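# Carry drinks tray from coffee table to counter

## Task

Move the tray holding three drink cartons off the coffee table and onto the counter so that the tray's entire bottom rests on the counter top. Success requires all three cartons to be upright on the tray at the end, the coffee table to still be standing upright, and the robot itself to be neither toppled nor left leaning.

## Robot and tools

Robot: the LinearBot, an omnidirectional base with a column about 1.7 m high. A carriage rides the column (lift_m, 0 to 1 m) and carries two six-joint arms, each with a five-finger hand. Arm bases sit about 0.57 m + lift_m above the floor, and carriage parts hang about 0.15 m below them. A hand point reaches up to 0.78 m from its shoulder but only about 0.4 m below its arm base. Parked pose for each arm: joints 1 to 6 = 0, 0.05, 0.05, 1.45, 0, 0; parked, the robot is about 0.85 m wide and 0.65 m long.

Frames: the base frame has its origin on the floor under the base centre, x forward, y left, z up, in metres. left_hand and right_hand readings are hand-point positions in this frame; they tend to read higher than the true hand, especially at long reach or under load (a level hand can sag 7 to 25 cm with 1 kg). base_odometry is measured in the frame the base had at the scene's start, counts wheel turns only (slip counts as travel), and gives heading in rad, positive left, -3.142 to 3.142.

Cameras: carriage_camera (fixed, forward, tilted about 20 degrees down), left_wrist_camera and right_wrist_camera (on the little-finger side, aimed at the hand point). Images are 896x504.

Tools.
move: one action plus optional cameras (list of names, or ["all"], or [] for none) and blocking (true/omitted waits until everything is at rest; false returns in about 0.5 s while motion continues). With no action it only reports state and images. The action may contain:
- base: exactly one relative command from the current base position, not a pose: translate_m (metres, forward positive, -2 to 2), strafe_m (metres, left positive, -2 to 2) or rotate_rad (radians, counter-clockwise/left positive, -6.3 to 6.3).
- joints: one object of absolute targets keyed by joint name, covering both arms in the same object. lift_m in metres. Per arm, <side>_joint1_rad to <side>_joint6_rad in radians: joint1 yaw about vertical (0 forward, positive left, -2.617 to 3.054); joint2 shoulder (0 to 3.141; 0 upper arm back and level, 1.57 up, 3.14 forward level); joint3 elbow (0 folded to 3.141 straight); joint4 wrist pitch (-1.57 to 1.57, positive lifts fingertips); joint5 wrist yaw (-1.57 to 1.57, positive swings fingertips to the right); joint6 hand roll (-2.094 to 2.094, positive clockwise seen from the forearm). Hand keys <side>_hand_little, _ring, _middle, _index, _thumb_bend, _thumb_turn are absolute targets on -1 (closed; for thumb_turn, in front of the palm) to +1 (open/straight; for thumb_turn, beside the palm). <side>_hand_force_limit (-1 to 1, roughly 0 to 10 N at the fingertip, 15 N for thumb motors) and <side>_hand_speed (-0.96 to 1; full speed from +0.48) are settings. At start force_limit is 0 and speed -0.8; close at -0.94 or slower for a gentle grip.
- speeds: top speeds for this action only: translate_m and strafe_m 0.02 to 0.5 m/s, rotate_rad 0.05 to 1.57 rad/s, lift_m 0.02 to 0.27 m/s (default 0.25).
- min_time_s: 0.1 to 8 s, the shortest duration of each arm motion; 2 or more keeps hand paths straighter and slower. Too short a value makes arms lunge and overshoot.
A new move replaces only the targets it names. Actions end after at most about 14 to 15 s.
wait: seconds 0 to 10 plus cameras; commands nothing, returns early once running moves settle.
stop: brakes everything still moving; braked parts may keep pressing.
zoom_image: camera plus region [x0, y0, x1, y1] in pixels of its latest image, at most 504 by 504.
show_instructions: shows the reference pages; no motion.
finished_scene: ends the scene irreversibly (scene 1, optional).

Results: base_status and joint_status per motion: done, moving, off_target (resting short of target, possibly still pushing), not_followed (withheld by the self-collision check, may still be retried), contact_stop or time_out (uncommanded stops; the first result showing one cancels later move/wait/finished_scene calls in that reply), limit_stop_at_motor_heat. on_its_own lists things the robot did unasked; its held at values are targets. <side>_hand_stopped_by gives six words for little, ring, middle, index, thumb_bend, thumb_turn: moving, target, force, stalled or fault. <side>_<motor>_load_n are fingertip loads in N (positive pushing open); a lost grip shows as loads near 0. motor_effort is percent of maximum with the peak of the last action in brackets. Joint torques are listed per arm in joint order. MOTOR HOT warns at 75 °C; at 100 °C the arm goes limp for 30 to 60 s.

Hands: a hand point sits 0.045 m in front of the palm; fingers extend about 0.07 m beyond it. With the thumb turned in front, the hand wraps objects about 0.035 to 0.065 m thick. A finger motor moves only when its target changes by at least 0.002; to squeeze harder, raise force_limit and send a more-closed target.

Cautions: drive slowly near furniture; the base stops only on wheel overload and ignores arms, so it can bend an arm or shove the coffee table. Lowering onto something presses hard before contact_stop. Back off about 0.2 m to free a stuck base; never reverse under a table edge. Avoid carrying loads with stretched arms, high carriage, or sudden stops, which can tip the robot. Keep the two arms apart: a moderate press between them ends the scene. Park arms when idle to limit heating. Do not drop the tray, knock over cartons, or slam it down; set it gently and release before finishing.

Each tool is called after ">>>" by a JSON object that holds its "fn" and its "kwargs".

Reference images:

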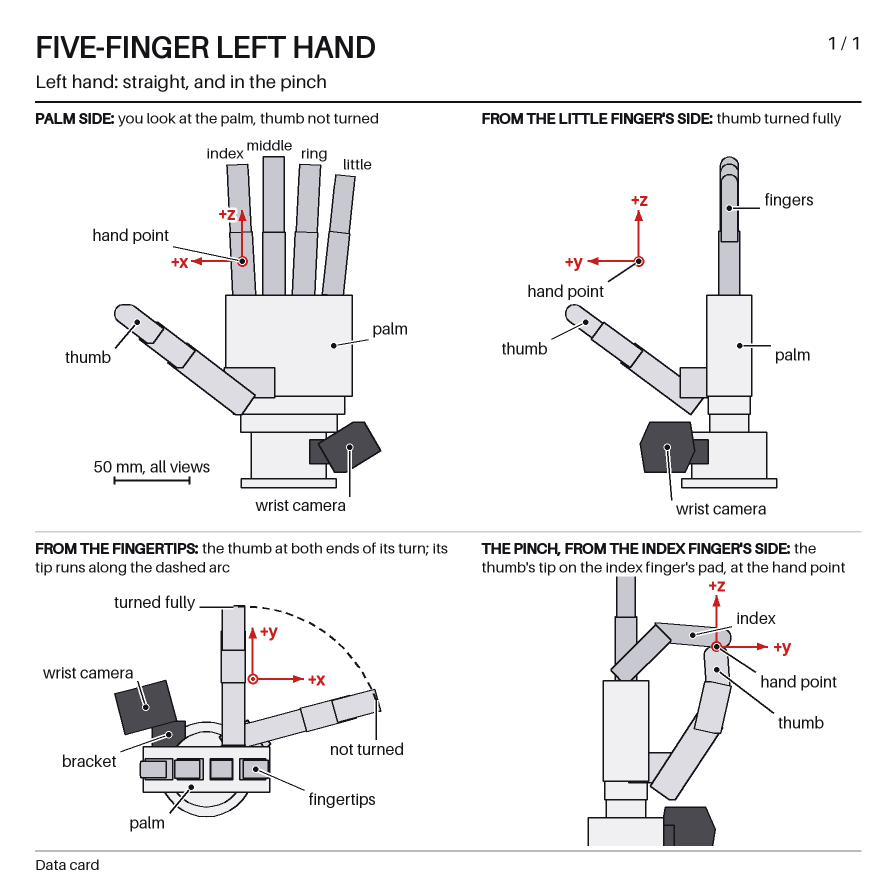

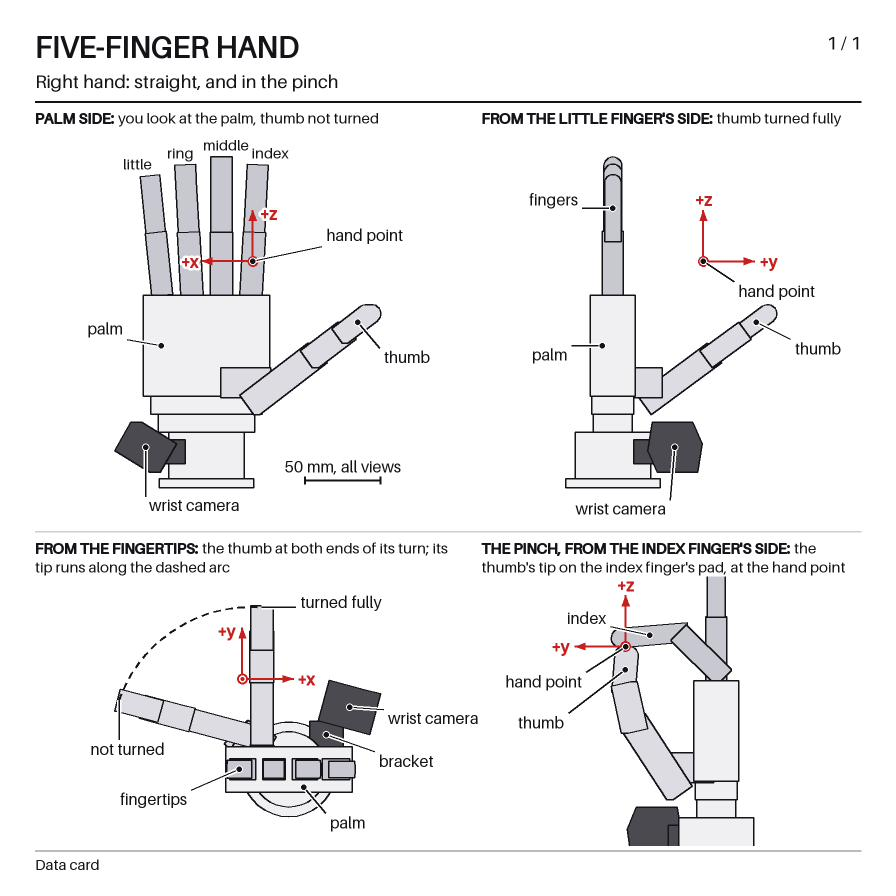

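## Session

>>> {"fn": "move", "kwargs": {}}

Scene clock: 0.00 s.
Joint torques (N m): no reading
base_odometry: x=+0.000 y=+0.000 heading=+0.000
base_status: not commanded
joint_positions: lift_m=+0.300 left_joint1_rad=-0.010 left_joint2_rad=+0.048 left_joint3_rad=+0.069 left_joint4_rad=+1.413 left_joint5_rad=+0.026 left_joint6_rad=+0.019 right_joint1_rad=+0.008 right_joint2_rad=+0.055 right_joint3_rad=+0.039 right_joint4_rad=+1.473 right_joint5_rad=-0.008 right_joint6_rad=+0.013 left_hand_little=+1.000 left_hand_ring=+1.000 left_hand_middle=+1.000 left_hand_index=+1.000 left_hand_thumb_turn=+1.000 left_hand_thumb_bend=+1.000 left_hand_force_limit=+0.000 left_hand_speed=-0.800 right_hand_little=+1.000 right_hand_ring=+1.000 right_hand_middle=+1.000 right_hand_index=+1.000 right_hand_thumb_turn=+1.000 right_hand_thumb_bend=+1.000 right_hand_force_limit=+0.000 right_hand_speed=-0.800
joint_status: not commanded
left_hand_stopped_by: target,target,target,target,target,target
right_hand_stopped_by: target,target,target,target,target,target
left_little_load_n: 0.0
left_ring_load_n: 0.0
left_middle_load_n: 0.0
left_index_load_n: 0.0
left_thumb_bend_load_n: 0.0
left_thumb_turn_load_n: 0.0
right_little_load_n: 0.0
right_ring_load_n: 0.0
right_middle_load_n: 0.0
right_index_load_n: 0.0
right_thumb_bend_load_n: 0.0
right_thumb_turn_load_n: 0.0
motor_effort: lift_m=+24 drive_wheels=-1
left_hand: x=+0.3234 y=+0.2825 z=+1.3083 quat_wxyz=(+0.708, -0.039, +0.058, -0.703) (m; base frame)
right_hand: x=+0.3188 y=-0.2843 z=+1.3040 quat_wxyz=(+0.714, -0.043, +0.038, -0.698) (m; base frame)
pictures: carriage_camera, left_wrist_camera, right_wrist_camera

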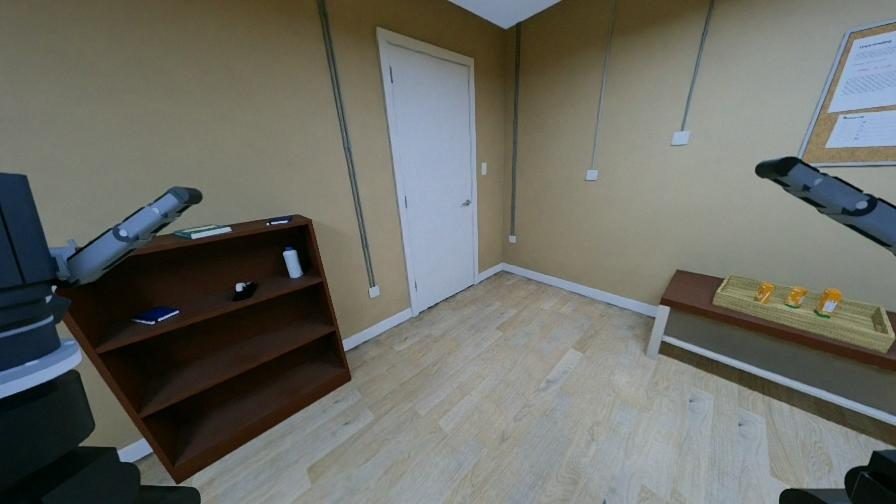

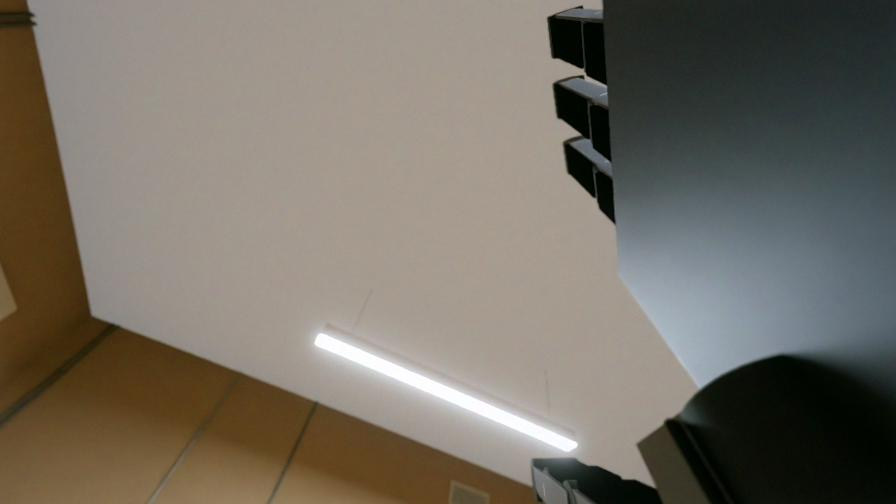

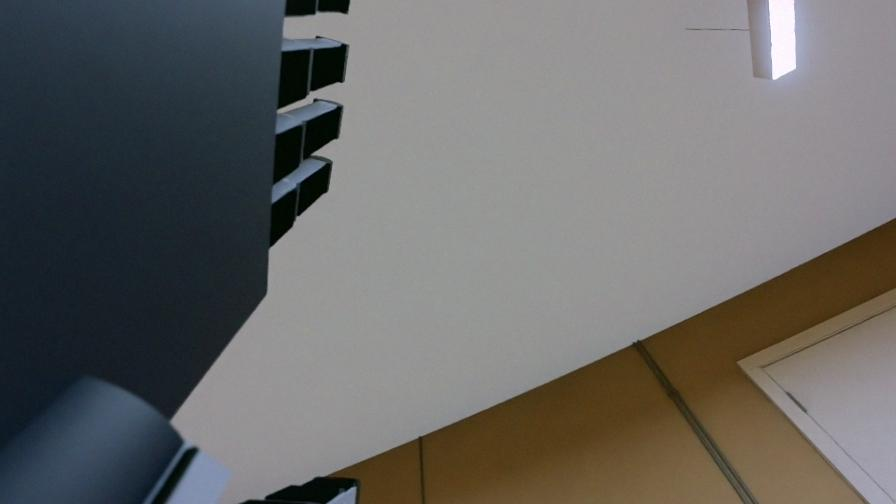

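>>> {"fn": "move", "kwargs": {"base": {"rotate_rad": -0.8}, "cameras": ["carriage_camera"]}}

>>> {"fn": "zoom_image", "kwargs": {"camera": "carriage_camera", "region": [250, 150, 700, 450]}}

>>> {"fn": "move", "kwargs": {"base": {"rotate_rad": -1.2}, "cameras": ["carriage_camera"]}}

>>> {"fn": "move", "kwargs": {"base": {"rotate_rad": -1.5}, "cameras": ["carriage_camera"]}}

Scene clock: 6.50 s.
Joint torques (N m): left_arm=[0.31 3.4 5.22 0.04 0.04 0.06] | right_arm=[0.12 3.67 4.96 0.04 -0.08 0.06]
move: done
base_odometry: x=+0.000 y=+0.000 heading=-0.800
base_status: done
joint_positions: lift_m=+0.300 left_joint1_rad=-0.010 left_joint2_rad=+0.048 left_joint3_rad=+0.069 left_joint4_rad=+1.413 left_joint5_rad=+0.026 left_joint6_rad=+0.019 right_joint1_rad=+0.008 right_joint2_rad=+0.055 right_joint3_rad=+0.039 right_joint4_rad=+1.473 right_joint5_rad=-0.008 right_joint6_rad=+0.013 left_hand_little=+1.000 left_hand_ring=+1.000 left_hand_middle=+1.000 left_hand_index=+1.000 left_hand_thumb_turn=+1.000 left_hand_thumb_bend=+1.000 left_hand_force_limit=+0.000 left_hand_speed=-0.800 right_hand_little=+1.000 right_hand_ring=+1.000 right_hand_middle=+1.000 right_hand_index=+1.000 right_hand_thumb_turn=+1.000 right_hand_thumb_bend=+1.000 right_hand_force_limit=+0.000 right_hand_speed=-0.800
joint_status: not commanded
left_hand_stopped_by: target,target,target,target,target,target
right_hand_stopped_by: target,target,target,target,target,target
left_little_load_n: 0.0
left_ring_load_n: 0.0
left_middle_load_n: 0.0
left_index_load_n: 0.0
left_thumb_bend_load_n: 0.0
left_thumb_turn_load_n: 0.0
right_little_load_n: 0.0
right_ring_load_n: 0.0
right_middle_load_n: 0.0
right_index_load_n: 0.0
right_thumb_bend_load_n: 0.0
right_thumb_turn_load_n: 0.0
motor_effort: lift_m=+23(24) drive_wheels=+5(13)
left_hand: x=+0.3234 y=+0.2825 z=+1.3083 quat_wxyz=(+0.708, -0.039, +0.058, -0.703)
right_hand: x=+0.3188 y=-0.2843 z=+1.3040 quat_wxyz=(+0.714, -0.043, +0.038, -0.698)

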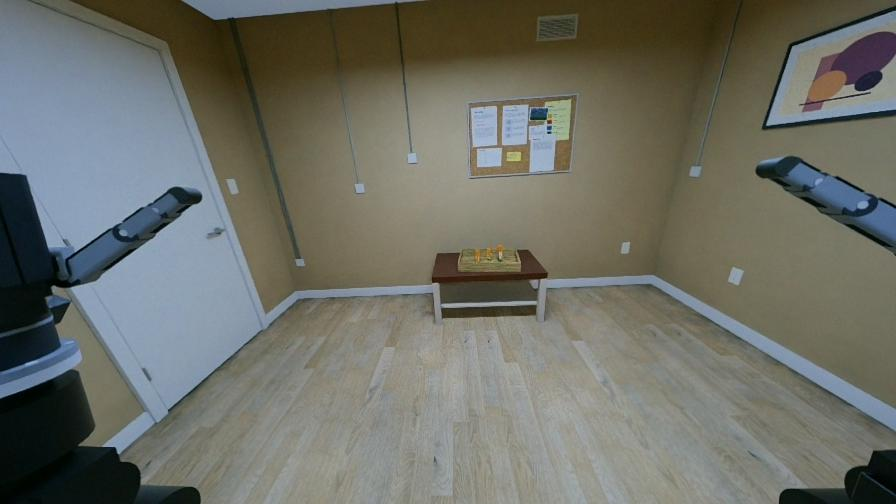

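Scaled by 1.120 from the camera's image (finer frame: 1280x720).

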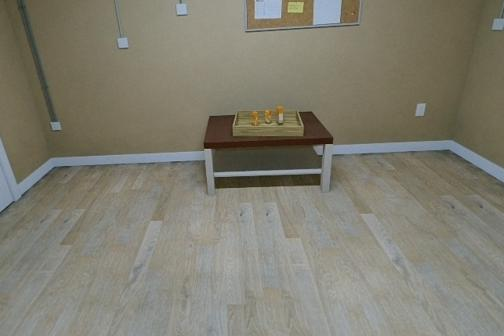

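Scene clock: 9.27 s.
Joint torques (N m): left_arm=[0.31 3.47 5.05 0.01 0.04 0.06] | right_arm=[0.1 3.7 4.97 0.02 -0.08 0.06]
move: done
base_odometry: x=+0.000 y=+0.000 heading=-1.999
base_status: done
joint_positions: lift_m=+0.300 left_joint1_rad=-0.010 left_joint2_rad=+0.048 left_joint3_rad=+0.069 left_joint4_rad=+1.413 left_joint5_rad=+0.026 left_joint6_rad=+0.019 right_joint1_rad=+0.008 right_joint2_rad=+0.055 right_joint3_rad=+0.039 right_joint4_rad=+1.472 right_joint5_rad=-0.008 right_joint6_rad=+0.013 left_hand_little=+1.000 left_hand_ring=+1.000 left_hand_middle=+1.000 left_hand_index=+1.000 left_hand_thumb_turn=+1.000 left_hand_thumb_bend=+1.000 left_hand_force_limit=+0.000 left_hand_speed=-0.800 right_hand_little=+1.000 right_hand_ring=+1.000 right_hand_middle=+1.000 right_hand_index=+1.000 right_hand_thumb_turn=+1.000 right_hand_thumb_bend=+1.000 right_hand_force_limit=+0.000 right_hand_speed=-0.800
joint_status: not commanded
left_hand_stopped_by: target,target,target,target,target,target
right_hand_stopped_by: target,target,target,target,target,target
left_little_load_n: 0.0
left_ring_load_n: 0.0
left_middle_load_n: 0.0
left_index_load_n: 0.0
left_thumb_bend_load_n: 0.0
left_thumb_turn_load_n: 0.0
right_little_load_n: 0.5
right_ring_load_n: 0.0
right_middle_load_n: 0.0
right_index_load_n: 0.5
right_thumb_bend_load_n: 0.0
right_thumb_turn_load_n: 0.0
motor_effort: lift_m=+23(24) drive_wheels=+6(12)
left_hand: x=+0.3234 y=+0.2825 z=+1.3083 quat_wxyz=(+0.708, -0.039, +0.058, -0.703)
right_hand: x=+0.3191 y=-0.2843 z=+1.3039 quat_wxyz=(+0.714, -0.043, +0.038, -0.698)

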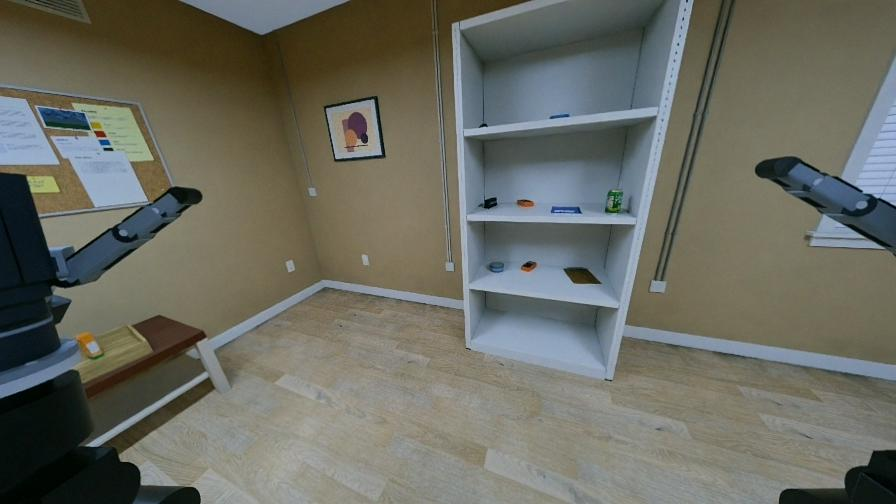

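Scene clock: 12.33 s.
Joint torques (N m): left_arm=[0.29 3.38 5.09 0 0.03 0.06] | right_arm=[0.12 3.75 5.03 0.03 -0.08 0.06]
move: done
base_odometry: x=+0.000 y=+0.000 heading=+2.784
base_status: done
joint_positions: lift_m=+0.300 left_joint1_rad=-0.010 left_joint2_rad=+0.048 left_joint3_rad=+0.069 left_joint4_rad=+1.413 left_joint5_rad=+0.026 left_joint6_rad=+0.019 right_joint1_rad=+0.008 right_joint2_rad=+0.055 right_joint3_rad=+0.039 right_joint4_rad=+1.471 right_joint5_rad=-0.008 right_joint6_rad=+0.013 left_hand_little=+1.000 left_hand_ring=+1.000 left_hand_middle=+1.000 left_hand_index=+1.000 left_hand_thumb_turn=+1.000 left_hand_thumb_bend=+1.000 left_hand_force_limit=+0.000 left_hand_speed=-0.800 right_hand_little=+1.000 right_hand_ring=+1.000 right_hand_middle=+1.000 right_hand_index=+1.000 right_hand_thumb_turn=+1.000 right_hand_thumb_bend=+1.000 right_hand_force_limit=+0.000 right_hand_speed=-0.800
joint_status: not commanded
left_hand_stopped_by: target,target,target,target,target,target
right_hand_stopped_by: target,target,target,target,target,target
left_little_load_n: 0.0
left_ring_load_n: 0.0
left_middle_load_n: 0.0
left_index_load_n: 0.0
left_thumb_bend_load_n: 0.0
left_thumb_turn_load_n: 0.0
right_little_load_n: -0.5
right_ring_load_n: 0.0
right_middle_load_n: 0.0
right_index_load_n: 0.0
right_thumb_bend_load_n: 0.0
right_thumb_turn_load_n: 0.0
motor_effort: lift_m=+24(24) drive_wheels=+6(15)
left_hand: x=+0.3233 y=+0.2825 z=+1.3084 quat_wxyz=(+0.708, -0.038, +0.058, -0.703)
right_hand: x=+0.3194 y=-0.2843 z=+1.3038 quat_wxyz=(+0.714, -0.044, +0.038, -0.698)

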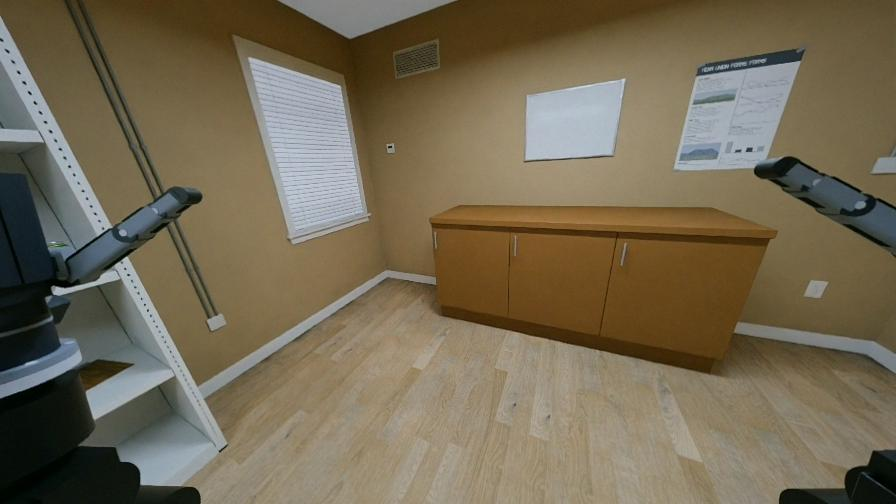

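>>> {"fn": "move", "kwargs": {"base": {"rotate_rad": 2.709}, "cameras": []}}

>>> {"fn": "move", "kwargs": {"base": {"strafe_m": -0.26}, "cameras": []}}

>>> {"fn": "move", "kwargs": {"base": {"translate_m": 1.1}, "cameras": ["carriage_camera"]}}

>>> {"fn": "zoom_image", "kwargs": {"camera": "carriage_camera", "region": [270, 220, 630, 460]}}

Scene clock: 48.67 s.
Joint torques (N m): left_arm=[0.31 3.37 5.18 0.05 0.04 0.07] | right_arm=[0.13 3.75 5.09 0.05 -0.09 0.06]
move: done
base_odometry: x=+0.000 y=+0.000 heading=-0.790
base_status: done
joint_positions: lift_m=+0.300 left_joint1_rad=-0.010 left_joint2_rad=+0.048 left_joint3_rad=+0.069 left_joint4_rad=+1.413 left_joint5_rad=+0.025 left_joint6_rad=+0.019 right_joint1_rad=+0.008 right_joint2_rad=+0.055 right_joint3_rad=+0.039 right_joint4_rad=+1.471 right_joint5_rad=-0.008 right_joint6_rad=+0.013 left_hand_little=+1.000 left_hand_ring=+1.000 left_hand_middle=+1.000 left_hand_index=+1.000 left_hand_thumb_turn=+1.000 left_hand_thumb_bend=+1.000 left_hand_force_limit=+0.000 left_hand_speed=-0.800 right_hand_little=+1.000 right_hand_ring=+1.000 right_hand_middle=+1.000 right_hand_index=+1.000 right_hand_thumb_turn=+1.000 right_hand_thumb_bend=+1.000 right_hand_force_limit=+0.000 right_hand_speed=-0.800
joint_status: not commanded
left_hand_stopped_by: target,target,target,target,target,target
right_hand_stopped_by: target,target,target,target,target,target
left_little_load_n: 0.0
left_ring_load_n: 0.0
left_middle_load_n: 0.0
left_index_load_n: 0.0
left_thumb_bend_load_n: 0.0
left_thumb_turn_load_n: 0.0
right_little_load_n: 0.0
right_ring_load_n: 0.0
right_middle_load_n: 0.0
right_index_load_n: 0.0
right_thumb_bend_load_n: 0.0
right_thumb_turn_load_n: 0.0
motor_effort: lift_m=+24(24) drive_wheels=+3(13)
left_hand: x=+0.3235 y=+0.2825 z=+1.3083 quat_wxyz=(+0.708, -0.039, +0.058, -0.703)
right_hand: x=+0.3194 y=-0.2843 z=+1.3038 quat_wxyz=(+0.714, -0.044, +0.038, -0.698)

Scene clock: 51.10 s.
Joint torques (N m): left_arm=[0.28 3.3 5.05 0.03 0.04 0.06] | right_arm=[0.27 3.7 5.01 0.06 -0.08 0.06]
move: done
base_odometry: x=-0.184 y=-0.183 heading=-0.789
base_status: done
joint_positions: lift_m=+0.300 left_joint1_rad=-0.010 left_joint2_rad=+0.048 left_joint3_rad=+0.069 left_joint4_rad=+1.413 left_joint5_rad=+0.025 left_joint6_rad=+0.019 right_joint1_rad=+0.008 right_joint2_rad=+0.055 right_joint3_rad=+0.039 right_joint4_rad=+1.471 right_joint5_rad=-0.008 right_joint6_rad=+0.013 left_hand_little=+1.000 left_hand_ring=+1.000 left_hand_middle=+1.000 left_hand_index=+1.000 left_hand_thumb_turn=+1.000 left_hand_thumb_bend=+1.000 left_hand_force_limit=+0.000 left_hand_speed=-0.800 right_hand_little=+1.000 right_hand_ring=+1.000 right_hand_middle=+1.000 right_hand_index=+1.000 right_hand_thumb_turn=+1.000 right_hand_thumb_bend=+1.000 right_hand_force_limit=+0.000 right_hand_speed=-0.800
joint_status: not commanded
left_hand_stopped_by: target,target,target,target,target,target
right_hand_stopped_by: target,target,target,target,target,target
left_little_load_n: 0.0
left_ring_load_n: 0.0
left_middle_load_n: 0.0
left_index_load_n: 0.0
left_thumb_bend_load_n: 0.0
left_thumb_turn_load_n: -0.5
right_little_load_n: 0.0
right_ring_load_n: 0.0
right_middle_load_n: 0.0
right_index_load_n: 0.0
right_thumb_bend_load_n: 0.0
right_thumb_turn_load_n: 0.0
motor_effort: lift_m=+24(24) drive_wheels=-7(15)
left_hand: x=+0.3235 y=+0.2826 z=+1.3083 quat_wxyz=(+0.708, -0.039, +0.058, -0.703)
right_hand: x=+0.3194 y=-0.2843 z=+1.3038 quat_wxyz=(+0.714, -0.044, +0.038, -0.698)

Scene clock: 55.60 s.
Joint torques (N m): left_arm=[0.27 3.33 5.09 0.02 0.04 0.06] | right_arm=[0.1 3.82 5.05 0.07 -0.08 0.06]
move: done
base_odometry: x=+0.590 y=-0.965 heading=-0.790
base_status: done
joint_positions: lift_m=+0.300 left_joint1_rad=-0.010 left_joint2_rad=+0.048 left_joint3_rad=+0.069 left_joint4_rad=+1.413 left_joint5_rad=+0.025 left_joint6_rad=+0.019 right_joint1_rad=+0.008 right_joint2_rad=+0.055 right_joint3_rad=+0.039 right_joint4_rad=+1.470 right_joint5_rad=-0.008 right_joint6_rad=+0.013 left_hand_little=+1.000 left_hand_ring=+1.000 left_hand_middle=+1.000 left_hand_index=+1.000 left_hand_thumb_turn=+1.000 left_hand_thumb_bend=+1.000 left_hand_force_limit=+0.000 left_hand_speed=-0.800 right_hand_little=+1.000 right_hand_ring=+1.000 right_hand_middle=+1.000 right_hand_index=+1.000 right_hand_thumb_turn=+1.000 right_hand_thumb_bend=+1.000 right_hand_force_limit=+0.000 right_hand_speed=-0.800
joint_status: not commanded
left_hand_stopped_by: target,target,target,target,target,target
right_hand_stopped_by: target,target,target,target,target,target
left_little_load_n: 0.0
left_ring_load_n: 0.0
left_middle_load_n: 0.0
left_index_load_n: 0.0
left_thumb_bend_load_n: 0.0
left_thumb_turn_load_n: 0.0
right_little_load_n: 0.0
right_ring_load_n: 0.0
right_middle_load_n: 0.0
right_index_load_n: 0.0
right_thumb_bend_load_n: 0.0
right_thumb_turn_load_n: 0.0
motor_effort: lift_m=+24(24) drive_wheels=-3(13)
left_hand: x=+0.3235 y=+0.2826 z=+1.3083 quat_wxyz=(+0.708, -0.039, +0.058, -0.703)
right_hand: x=+0.3197 y=-0.2842 z=+1.3037 quat_wxyz=(+0.714, -0.044, +0.039, -0.698)

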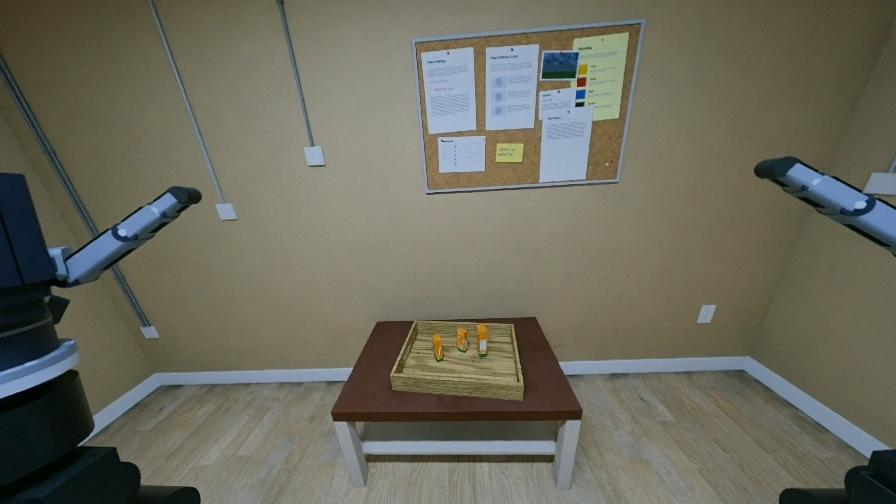

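Scaled by 1.400 from the camera's image (finer frame: 1280x720).

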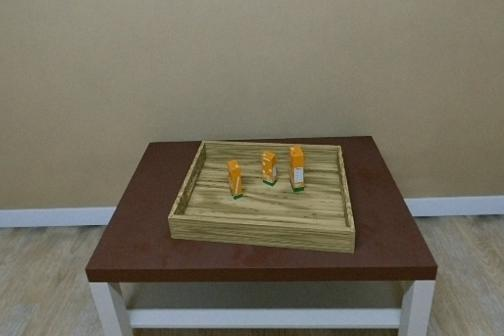

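>>> {"fn": "move", "kwargs": {"joints": {"left_joint2_rad": 1.57, "left_joint3_rad": 1.57, "left_joint4_rad": 0.0, "left_joint5_rad": 0, "left_joint6_rad": 0, "left_joint1_rad": 0, "right_joint2_rad": 1.57, "right_joint3_rad": 1.57, "right_joint4_rad": 0.0, "right_joint5_rad": 0, "right_joint6_rad": 0, "right_joint1_rad": 0, "left_hand_thumb_turn": -1, "right_hand_thumb_turn": -1, "left_hand_force_limit": 0.6, "right_hand_force_limit": 0.6}, "min_time_s": 3, "cameras": ["all"]}}

>>> {"fn": "move", "kwargs": {"joints": {"left_joint2_rad": 1.9, "left_joint3_rad": 1.0, "left_joint4_rad": 0.9, "left_joint5_rad": 0, "left_joint6_rad": 0, "left_joint1_rad": 0, "right_joint2_rad": 2.3, "right_joint3_rad": 1.57, "right_joint4_rad": 0.73, "right_joint5_rad": 0, "right_joint6_rad": 0, "right_joint1_rad": 0}, "min_time_s": 3, "cameras": []}}

Scene clock: 107.93 s.
Joint torques (N m): left_arm=[0.8 -5.97 9.59 2.2 -0.04 -0.06] | right_arm=[-0.65 -7.23 8.8 2.16 -0.03 -0.09]
move: done
base_odometry: x=+0.590 y=-0.965 heading=-0.790
base_status: not commanded
joint_positions: lift_m=+0.300 left_joint1_rad=-0.005 left_joint2_rad=+1.555 left_joint3_rad=+1.540 left_joint4_rad=+0.023 left_joint5_rad=+0.011 left_joint6_rad=+0.011 right_joint1_rad=+0.008 right_joint2_rad=+1.551 right_joint3_rad=+1.545 right_joint4_rad=+0.016 right_joint5_rad=-0.008 right_joint6_rad=+0.012 left_hand_little=+1.000 left_hand_ring=+1.000 left_hand_middle=+1.000 left_hand_index=+1.000 left_hand_thumb_turn=-1.000 left_hand_thumb_bend=+1.000 left_hand_force_limit=+0.600 left_hand_speed=-0.800 right_hand_little=+1.000 right_hand_ring=+1.000 right_hand_middle=+1.000 right_hand_index=+1.000 right_hand_thumb_turn=-1.000 right_hand_thumb_bend=+1.000 right_hand_force_limit=+0.600 right_hand_speed=-0.800
joint_status: all done
left_hand_stopped_by: target,target,target,target,target,target
right_hand_stopped_by: target,target,target,target,target,target
left_little_load_n: 0.0
left_ring_load_n: 0.0
left_middle_load_n: 0.0
left_index_load_n: 0.0
left_thumb_bend_load_n: 0.0
left_thumb_turn_load_n: 0.0
right_little_load_n: 0.0
right_ring_load_n: -0.5
right_middle_load_n: 0.0
right_index_load_n: 0.5
right_thumb_bend_load_n: 0.0
right_thumb_turn_load_n: 0.0
motor_effort: lift_m=+24(24) drive_wheels=+4(7)
left_hand: x=+0.7569 y=+0.2830 z=+1.2358 quat_wxyz=(+0.501, -0.491, +0.505, -0.503)
right_hand: x=+0.7552 y=-0.2808 z=+1.2393 quat_wxyz=(+0.509, -0.499, +0.497, -0.495)
pictures: carriage_camera, left_wrist_camera, right_wrist_camera
left_wrist_camera: T_world_to_cam=[[-0.01934, -0.28264, 0.95903, -1.09172], [-0.52281, -0.81476, -0.25067, 0.93792], [0.85223, -0.50624, -0.13201, -0.22396]] pos_world=[0.66011, 0.34223, 1.25253]
right_wrist_camera: T_world_to_cam=[[0.03711, -0.25954, -0.96502, 1.0932], [-0.49695, 0.83301, -0.24315, 0.91312], [0.86698, 0.48859, -0.09807, -0.27789]] pos_world=[0.65414, -0.34114, 1.24973]

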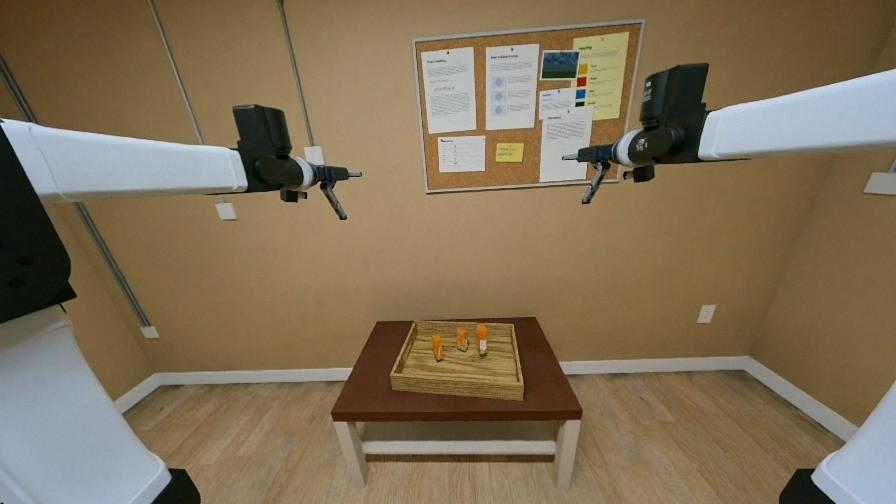

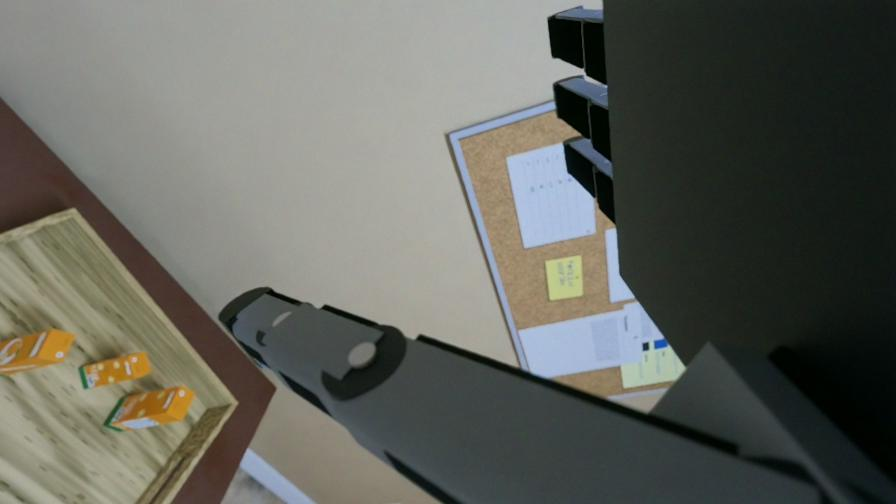

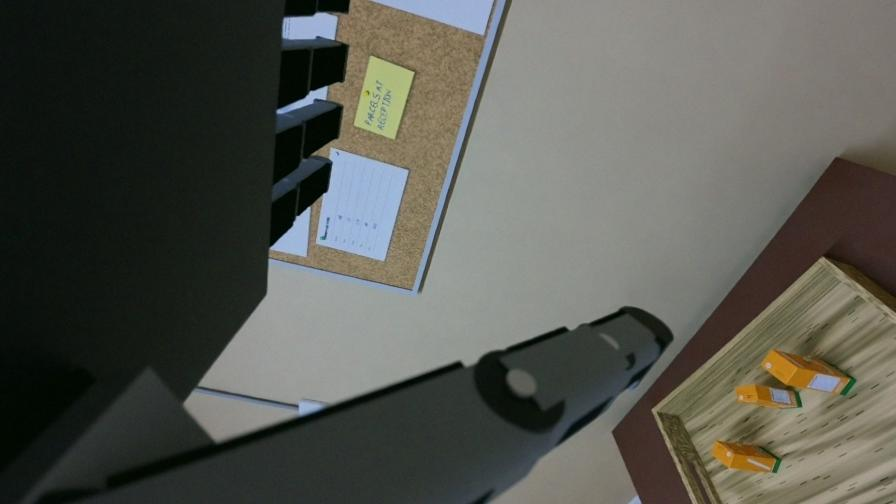

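Scene clock: 111.23 s.
Joint torques (N m): left_arm=[0.81 -7.57 4.72 2.59 -0.03 -0.06] | right_arm=[-0.64 -12.75 8.17 2.44 -0.03 -0.09]
move: done
base_odometry: x=+0.590 y=-0.965 heading=-0.790
base_status: not commanded
joint_positions: lift_m=+0.300 left_joint1_rad=-0.005 left_joint2_rad=+1.881 left_joint3_rad=+1.016 left_joint4_rad=+0.889 left_joint5_rad=+0.010 left_joint6_rad=+0.011 right_joint1_rad=+0.008 right_joint2_rad=+2.270 right_joint3_rad=+1.547 right_joint4_rad=+0.722 right_joint5_rad=-0.008 right_joint6_rad=+0.012 left_hand_little=+1.000 left_hand_ring=+1.000 left_hand_middle=+1.000 left_hand_index=+1.000 left_hand_thumb_turn=-1.000 left_hand_thumb_bend=+1.000 left_hand_force_limit=+0.600 left_hand_speed=-0.800 right_hand_little=+1.000 right_hand_ring=+1.000 right_hand_middle=+1.000 right_hand_index=+1.000 right_hand_thumb_turn=-1.000 right_hand_thumb_bend=+1.000 right_hand_force_limit=+0.600 right_hand_speed=-0.800
joint_status: all done
left_hand_stopped_by: target,target,target,target,target,target
right_hand_stopped_by: target,target,target,target,target,target
left_little_load_n: 0.0
left_ring_load_n: 0.0
left_middle_load_n: 0.0
left_index_load_n: 0.0
left_thumb_bend_load_n: 0.0
left_thumb_turn_load_n: 0.0
right_little_load_n: 0.0
right_ring_load_n: 0.0
right_middle_load_n: 0.0
right_index_load_n: 0.0
right_thumb_bend_load_n: 0.0
right_thumb_turn_load_n: 0.0
motor_effort: lift_m=+23(24) drive_wheels=+2(6)
left_hand: x=+0.8013 y=+0.2829 z=+1.0239 quat_wxyz=(+0.505, -0.487, +0.501, -0.507)
right_hand: x=+0.9079 y=-0.2795 z=+0.9990 quat_wxyz=(+0.507, -0.501, +0.499, -0.493)

>>> {"fn": "move", "kwargs": {"joints": {"left_joint1_rad": 0.5, "right_joint1_rad": -0.5}, "min_time_s": 2, "cameras": []}}

>>> {"fn": "move", "kwargs": {"joints": {"left_joint5_rad": 1.5, "right_joint5_rad": -1.5}, "min_time_s": 2, "cameras": ["all"]}}

Scene clock: 154.57 s.
Joint torques (N m): left_arm=[0.65 -7.43 4.72 2.55 0 -0.06] | right_arm=[-0.44 -12.81 8.14 2.42 -0.04 -0.09]
move: done
base_odometry: x=+0.590 y=-0.965 heading=-0.790
base_status: not commanded
joint_positions: lift_m=+0.300 left_joint1_rad=+0.497 left_joint2_rad=+1.881 left_joint3_rad=+1.016 left_joint4_rad=+0.891 left_joint5_rad=+0.008 left_joint6_rad=+0.011 right_joint1_rad=-0.493 right_joint2_rad=+2.270 right_joint3_rad=+1.547 right_joint4_rad=+0.724 right_joint5_rad=-0.007 right_joint6_rad=+0.012 left_hand_little=+1.000 left_hand_ring=+1.000 left_hand_middle=+1.000 left_hand_index=+1.000 left_hand_thumb_turn=-1.000 left_hand_thumb_bend=+1.000 left_hand_force_limit=+0.600 left_hand_speed=-0.800 right_hand_little=+1.000 right_hand_ring=+1.000 right_hand_middle=+1.000 right_hand_index=+1.000 right_hand_thumb_turn=-1.000 right_hand_thumb_bend=+1.000 right_hand_force_limit=+0.600 right_hand_speed=-0.800
joint_status: all done
left_hand_stopped_by: target,target,target,target,target,target
right_hand_stopped_by: target,target,target,target,target,target
left_little_load_n: 0.0
left_ring_load_n: 0.0
left_middle_load_n: 0.0
left_index_load_n: 0.0
left_thumb_bend_load_n: 0.0
left_thumb_turn_load_n: 0.0
right_little_load_n: 0.0
right_ring_load_n: 0.0
right_middle_load_n: 0.0
right_index_load_n: 0.0
right_thumb_bend_load_n: 0.0
right_thumb_turn_load_n: 0.0
motor_effort: lift_m=+24(24) drive_wheels=+5(7)
left_hand: x=+0.7473 y=+0.5641 z=+1.0243 quat_wxyz=(+0.616, -0.596, +0.363, -0.365)
right_hand: x=+0.8426 y=-0.6119 z=+0.9995 quat_wxyz=(+0.368, -0.361, +0.608, -0.604)

Scene clock: 157.00 s.
Joint torques (N m): left_arm=[0.66 -6.82 3.99 1.59 0.19 -0.06] | right_arm=[-0.49 -11.92 7.5 1.51 -0.32 -0.09]
move: done
base_odometry: x=+0.590 y=-0.965 heading=-0.790
base_status: not commanded
joint_positions: lift_m=+0.300 left_joint1_rad=+0.497 left_joint2_rad=+1.881 left_joint3_rad=+1.016 left_joint4_rad=+0.891 left_joint5_rad=+1.487 left_joint6_rad=+0.011 right_joint1_rad=-0.494 right_joint2_rad=+2.270 right_joint3_rad=+1.547 right_joint4_rad=+0.724 right_joint5_rad=-1.483 right_joint6_rad=+0.012 left_hand_little=+1.000 left_hand_ring=+1.000 left_hand_middle=+1.000 left_hand_index=+1.000 left_hand_thumb_turn=-1.000 left_hand_thumb_bend=+1.000 left_hand_force_limit=+0.600 left_hand_speed=-0.800 right_hand_little=+1.000 right_hand_ring=+1.000 right_hand_middle=+1.000 right_hand_index=+1.000 right_hand_thumb_turn=-1.000 right_hand_thumb_bend=+1.000 right_hand_force_limit=+0.600 right_hand_speed=-0.800
joint_status: all done
left_hand_stopped_by: target,target,target,target,target,target
right_hand_stopped_by: target,target,target,target,target,target
left_little_load_n: 0.0
left_ring_load_n: 0.0
left_middle_load_n: 0.0
left_index_load_n: 0.0
left_thumb_bend_load_n: 0.0
left_thumb_turn_load_n: 0.0
right_little_load_n: 0.0
right_ring_load_n: 0.0
right_middle_load_n: 0.0
right_index_load_n: 0.0
right_thumb_bend_load_n: 0.0
right_thumb_turn_load_n: 0.0
motor_effort: lift_m=+24(24) drive_wheels=+3(6)
left_hand: x=+0.6431 y=+0.3207 z=+1.0189 quat_wxyz=(+0.215, -0.189, +0.680, -0.674)
right_hand: x=+0.7365 y=-0.3695 z=+0.9993 quat_wxyz=(+0.678, -0.676, +0.206, -0.199)
pictures: carriage_camera, left_wrist_camera, right_wrist_camera
left_wrist_camera: T_world_to_cam=[[-0.2627, -0.16122, 0.95131, -0.74986], [-0.96279, -0.02106, -0.26943, 0.90226], [0.06347, -0.98669, -0.14969, 0.54276]] pos_world=[0.63724, 0.43364, 1.0377]
right_wrist_camera: T_world_to_cam=[[0.2314, -0.12388, -0.96494, 0.7462], [-0.96926, 0.05585, -0.2396, 0.97654], [0.08357, 0.99072, -0.10715, 0.52982]] pos_world=[0.72958, -0.487, 1.01079]

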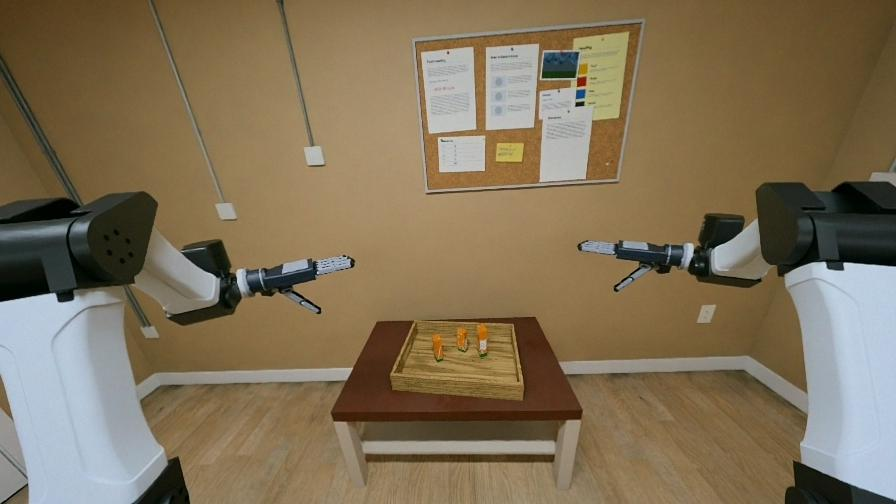

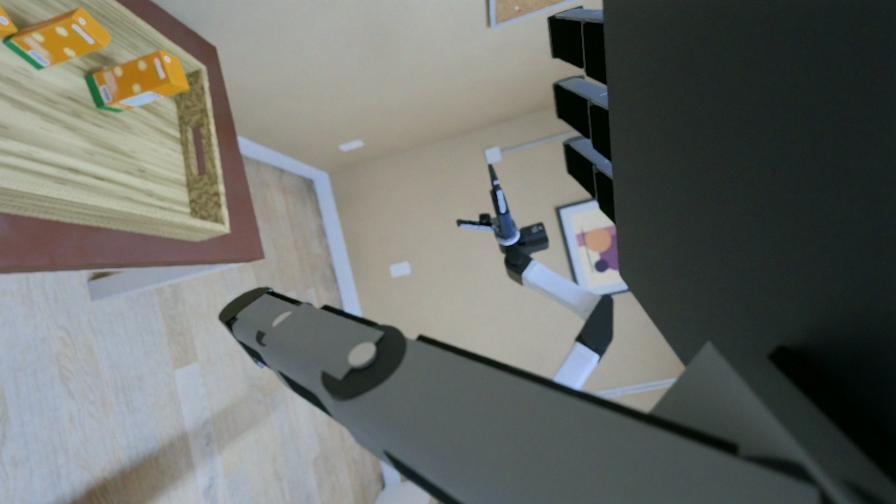

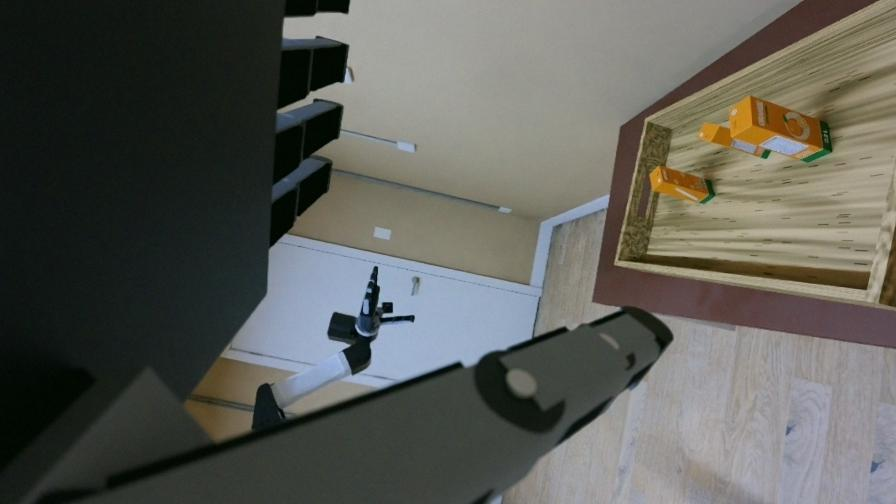

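>>> {"fn": "zoom_image", "kwargs": {"camera": "left_wrist_camera", "region": [0, 0, 280, 280]}}

>>> {"fn": "zoom_image", "kwargs": {"camera": "right_wrist_camera", "region": [580, 50, 896, 350]}}

Scaled by 1.800 from the camera's image (finer frame: 1280x720).

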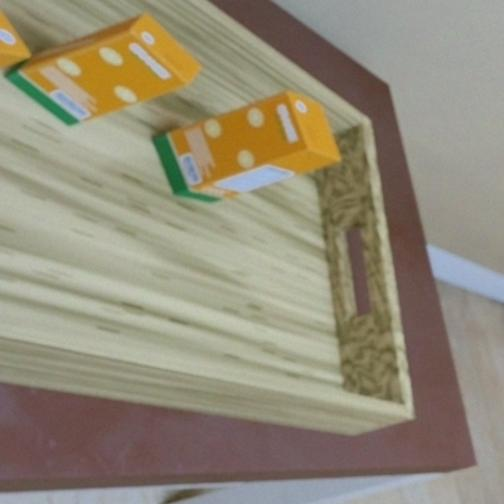

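Scaled by 1.595 from the camera's image (finer frame: 1280x720).

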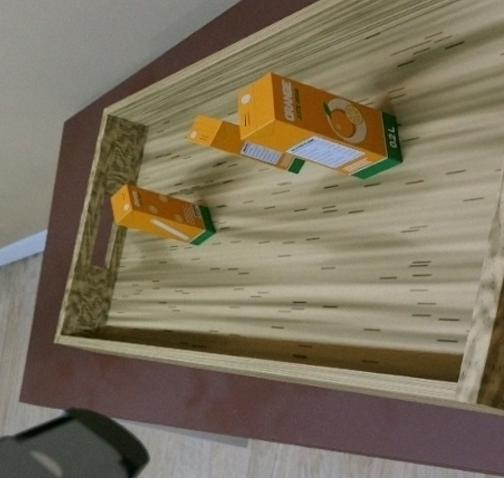

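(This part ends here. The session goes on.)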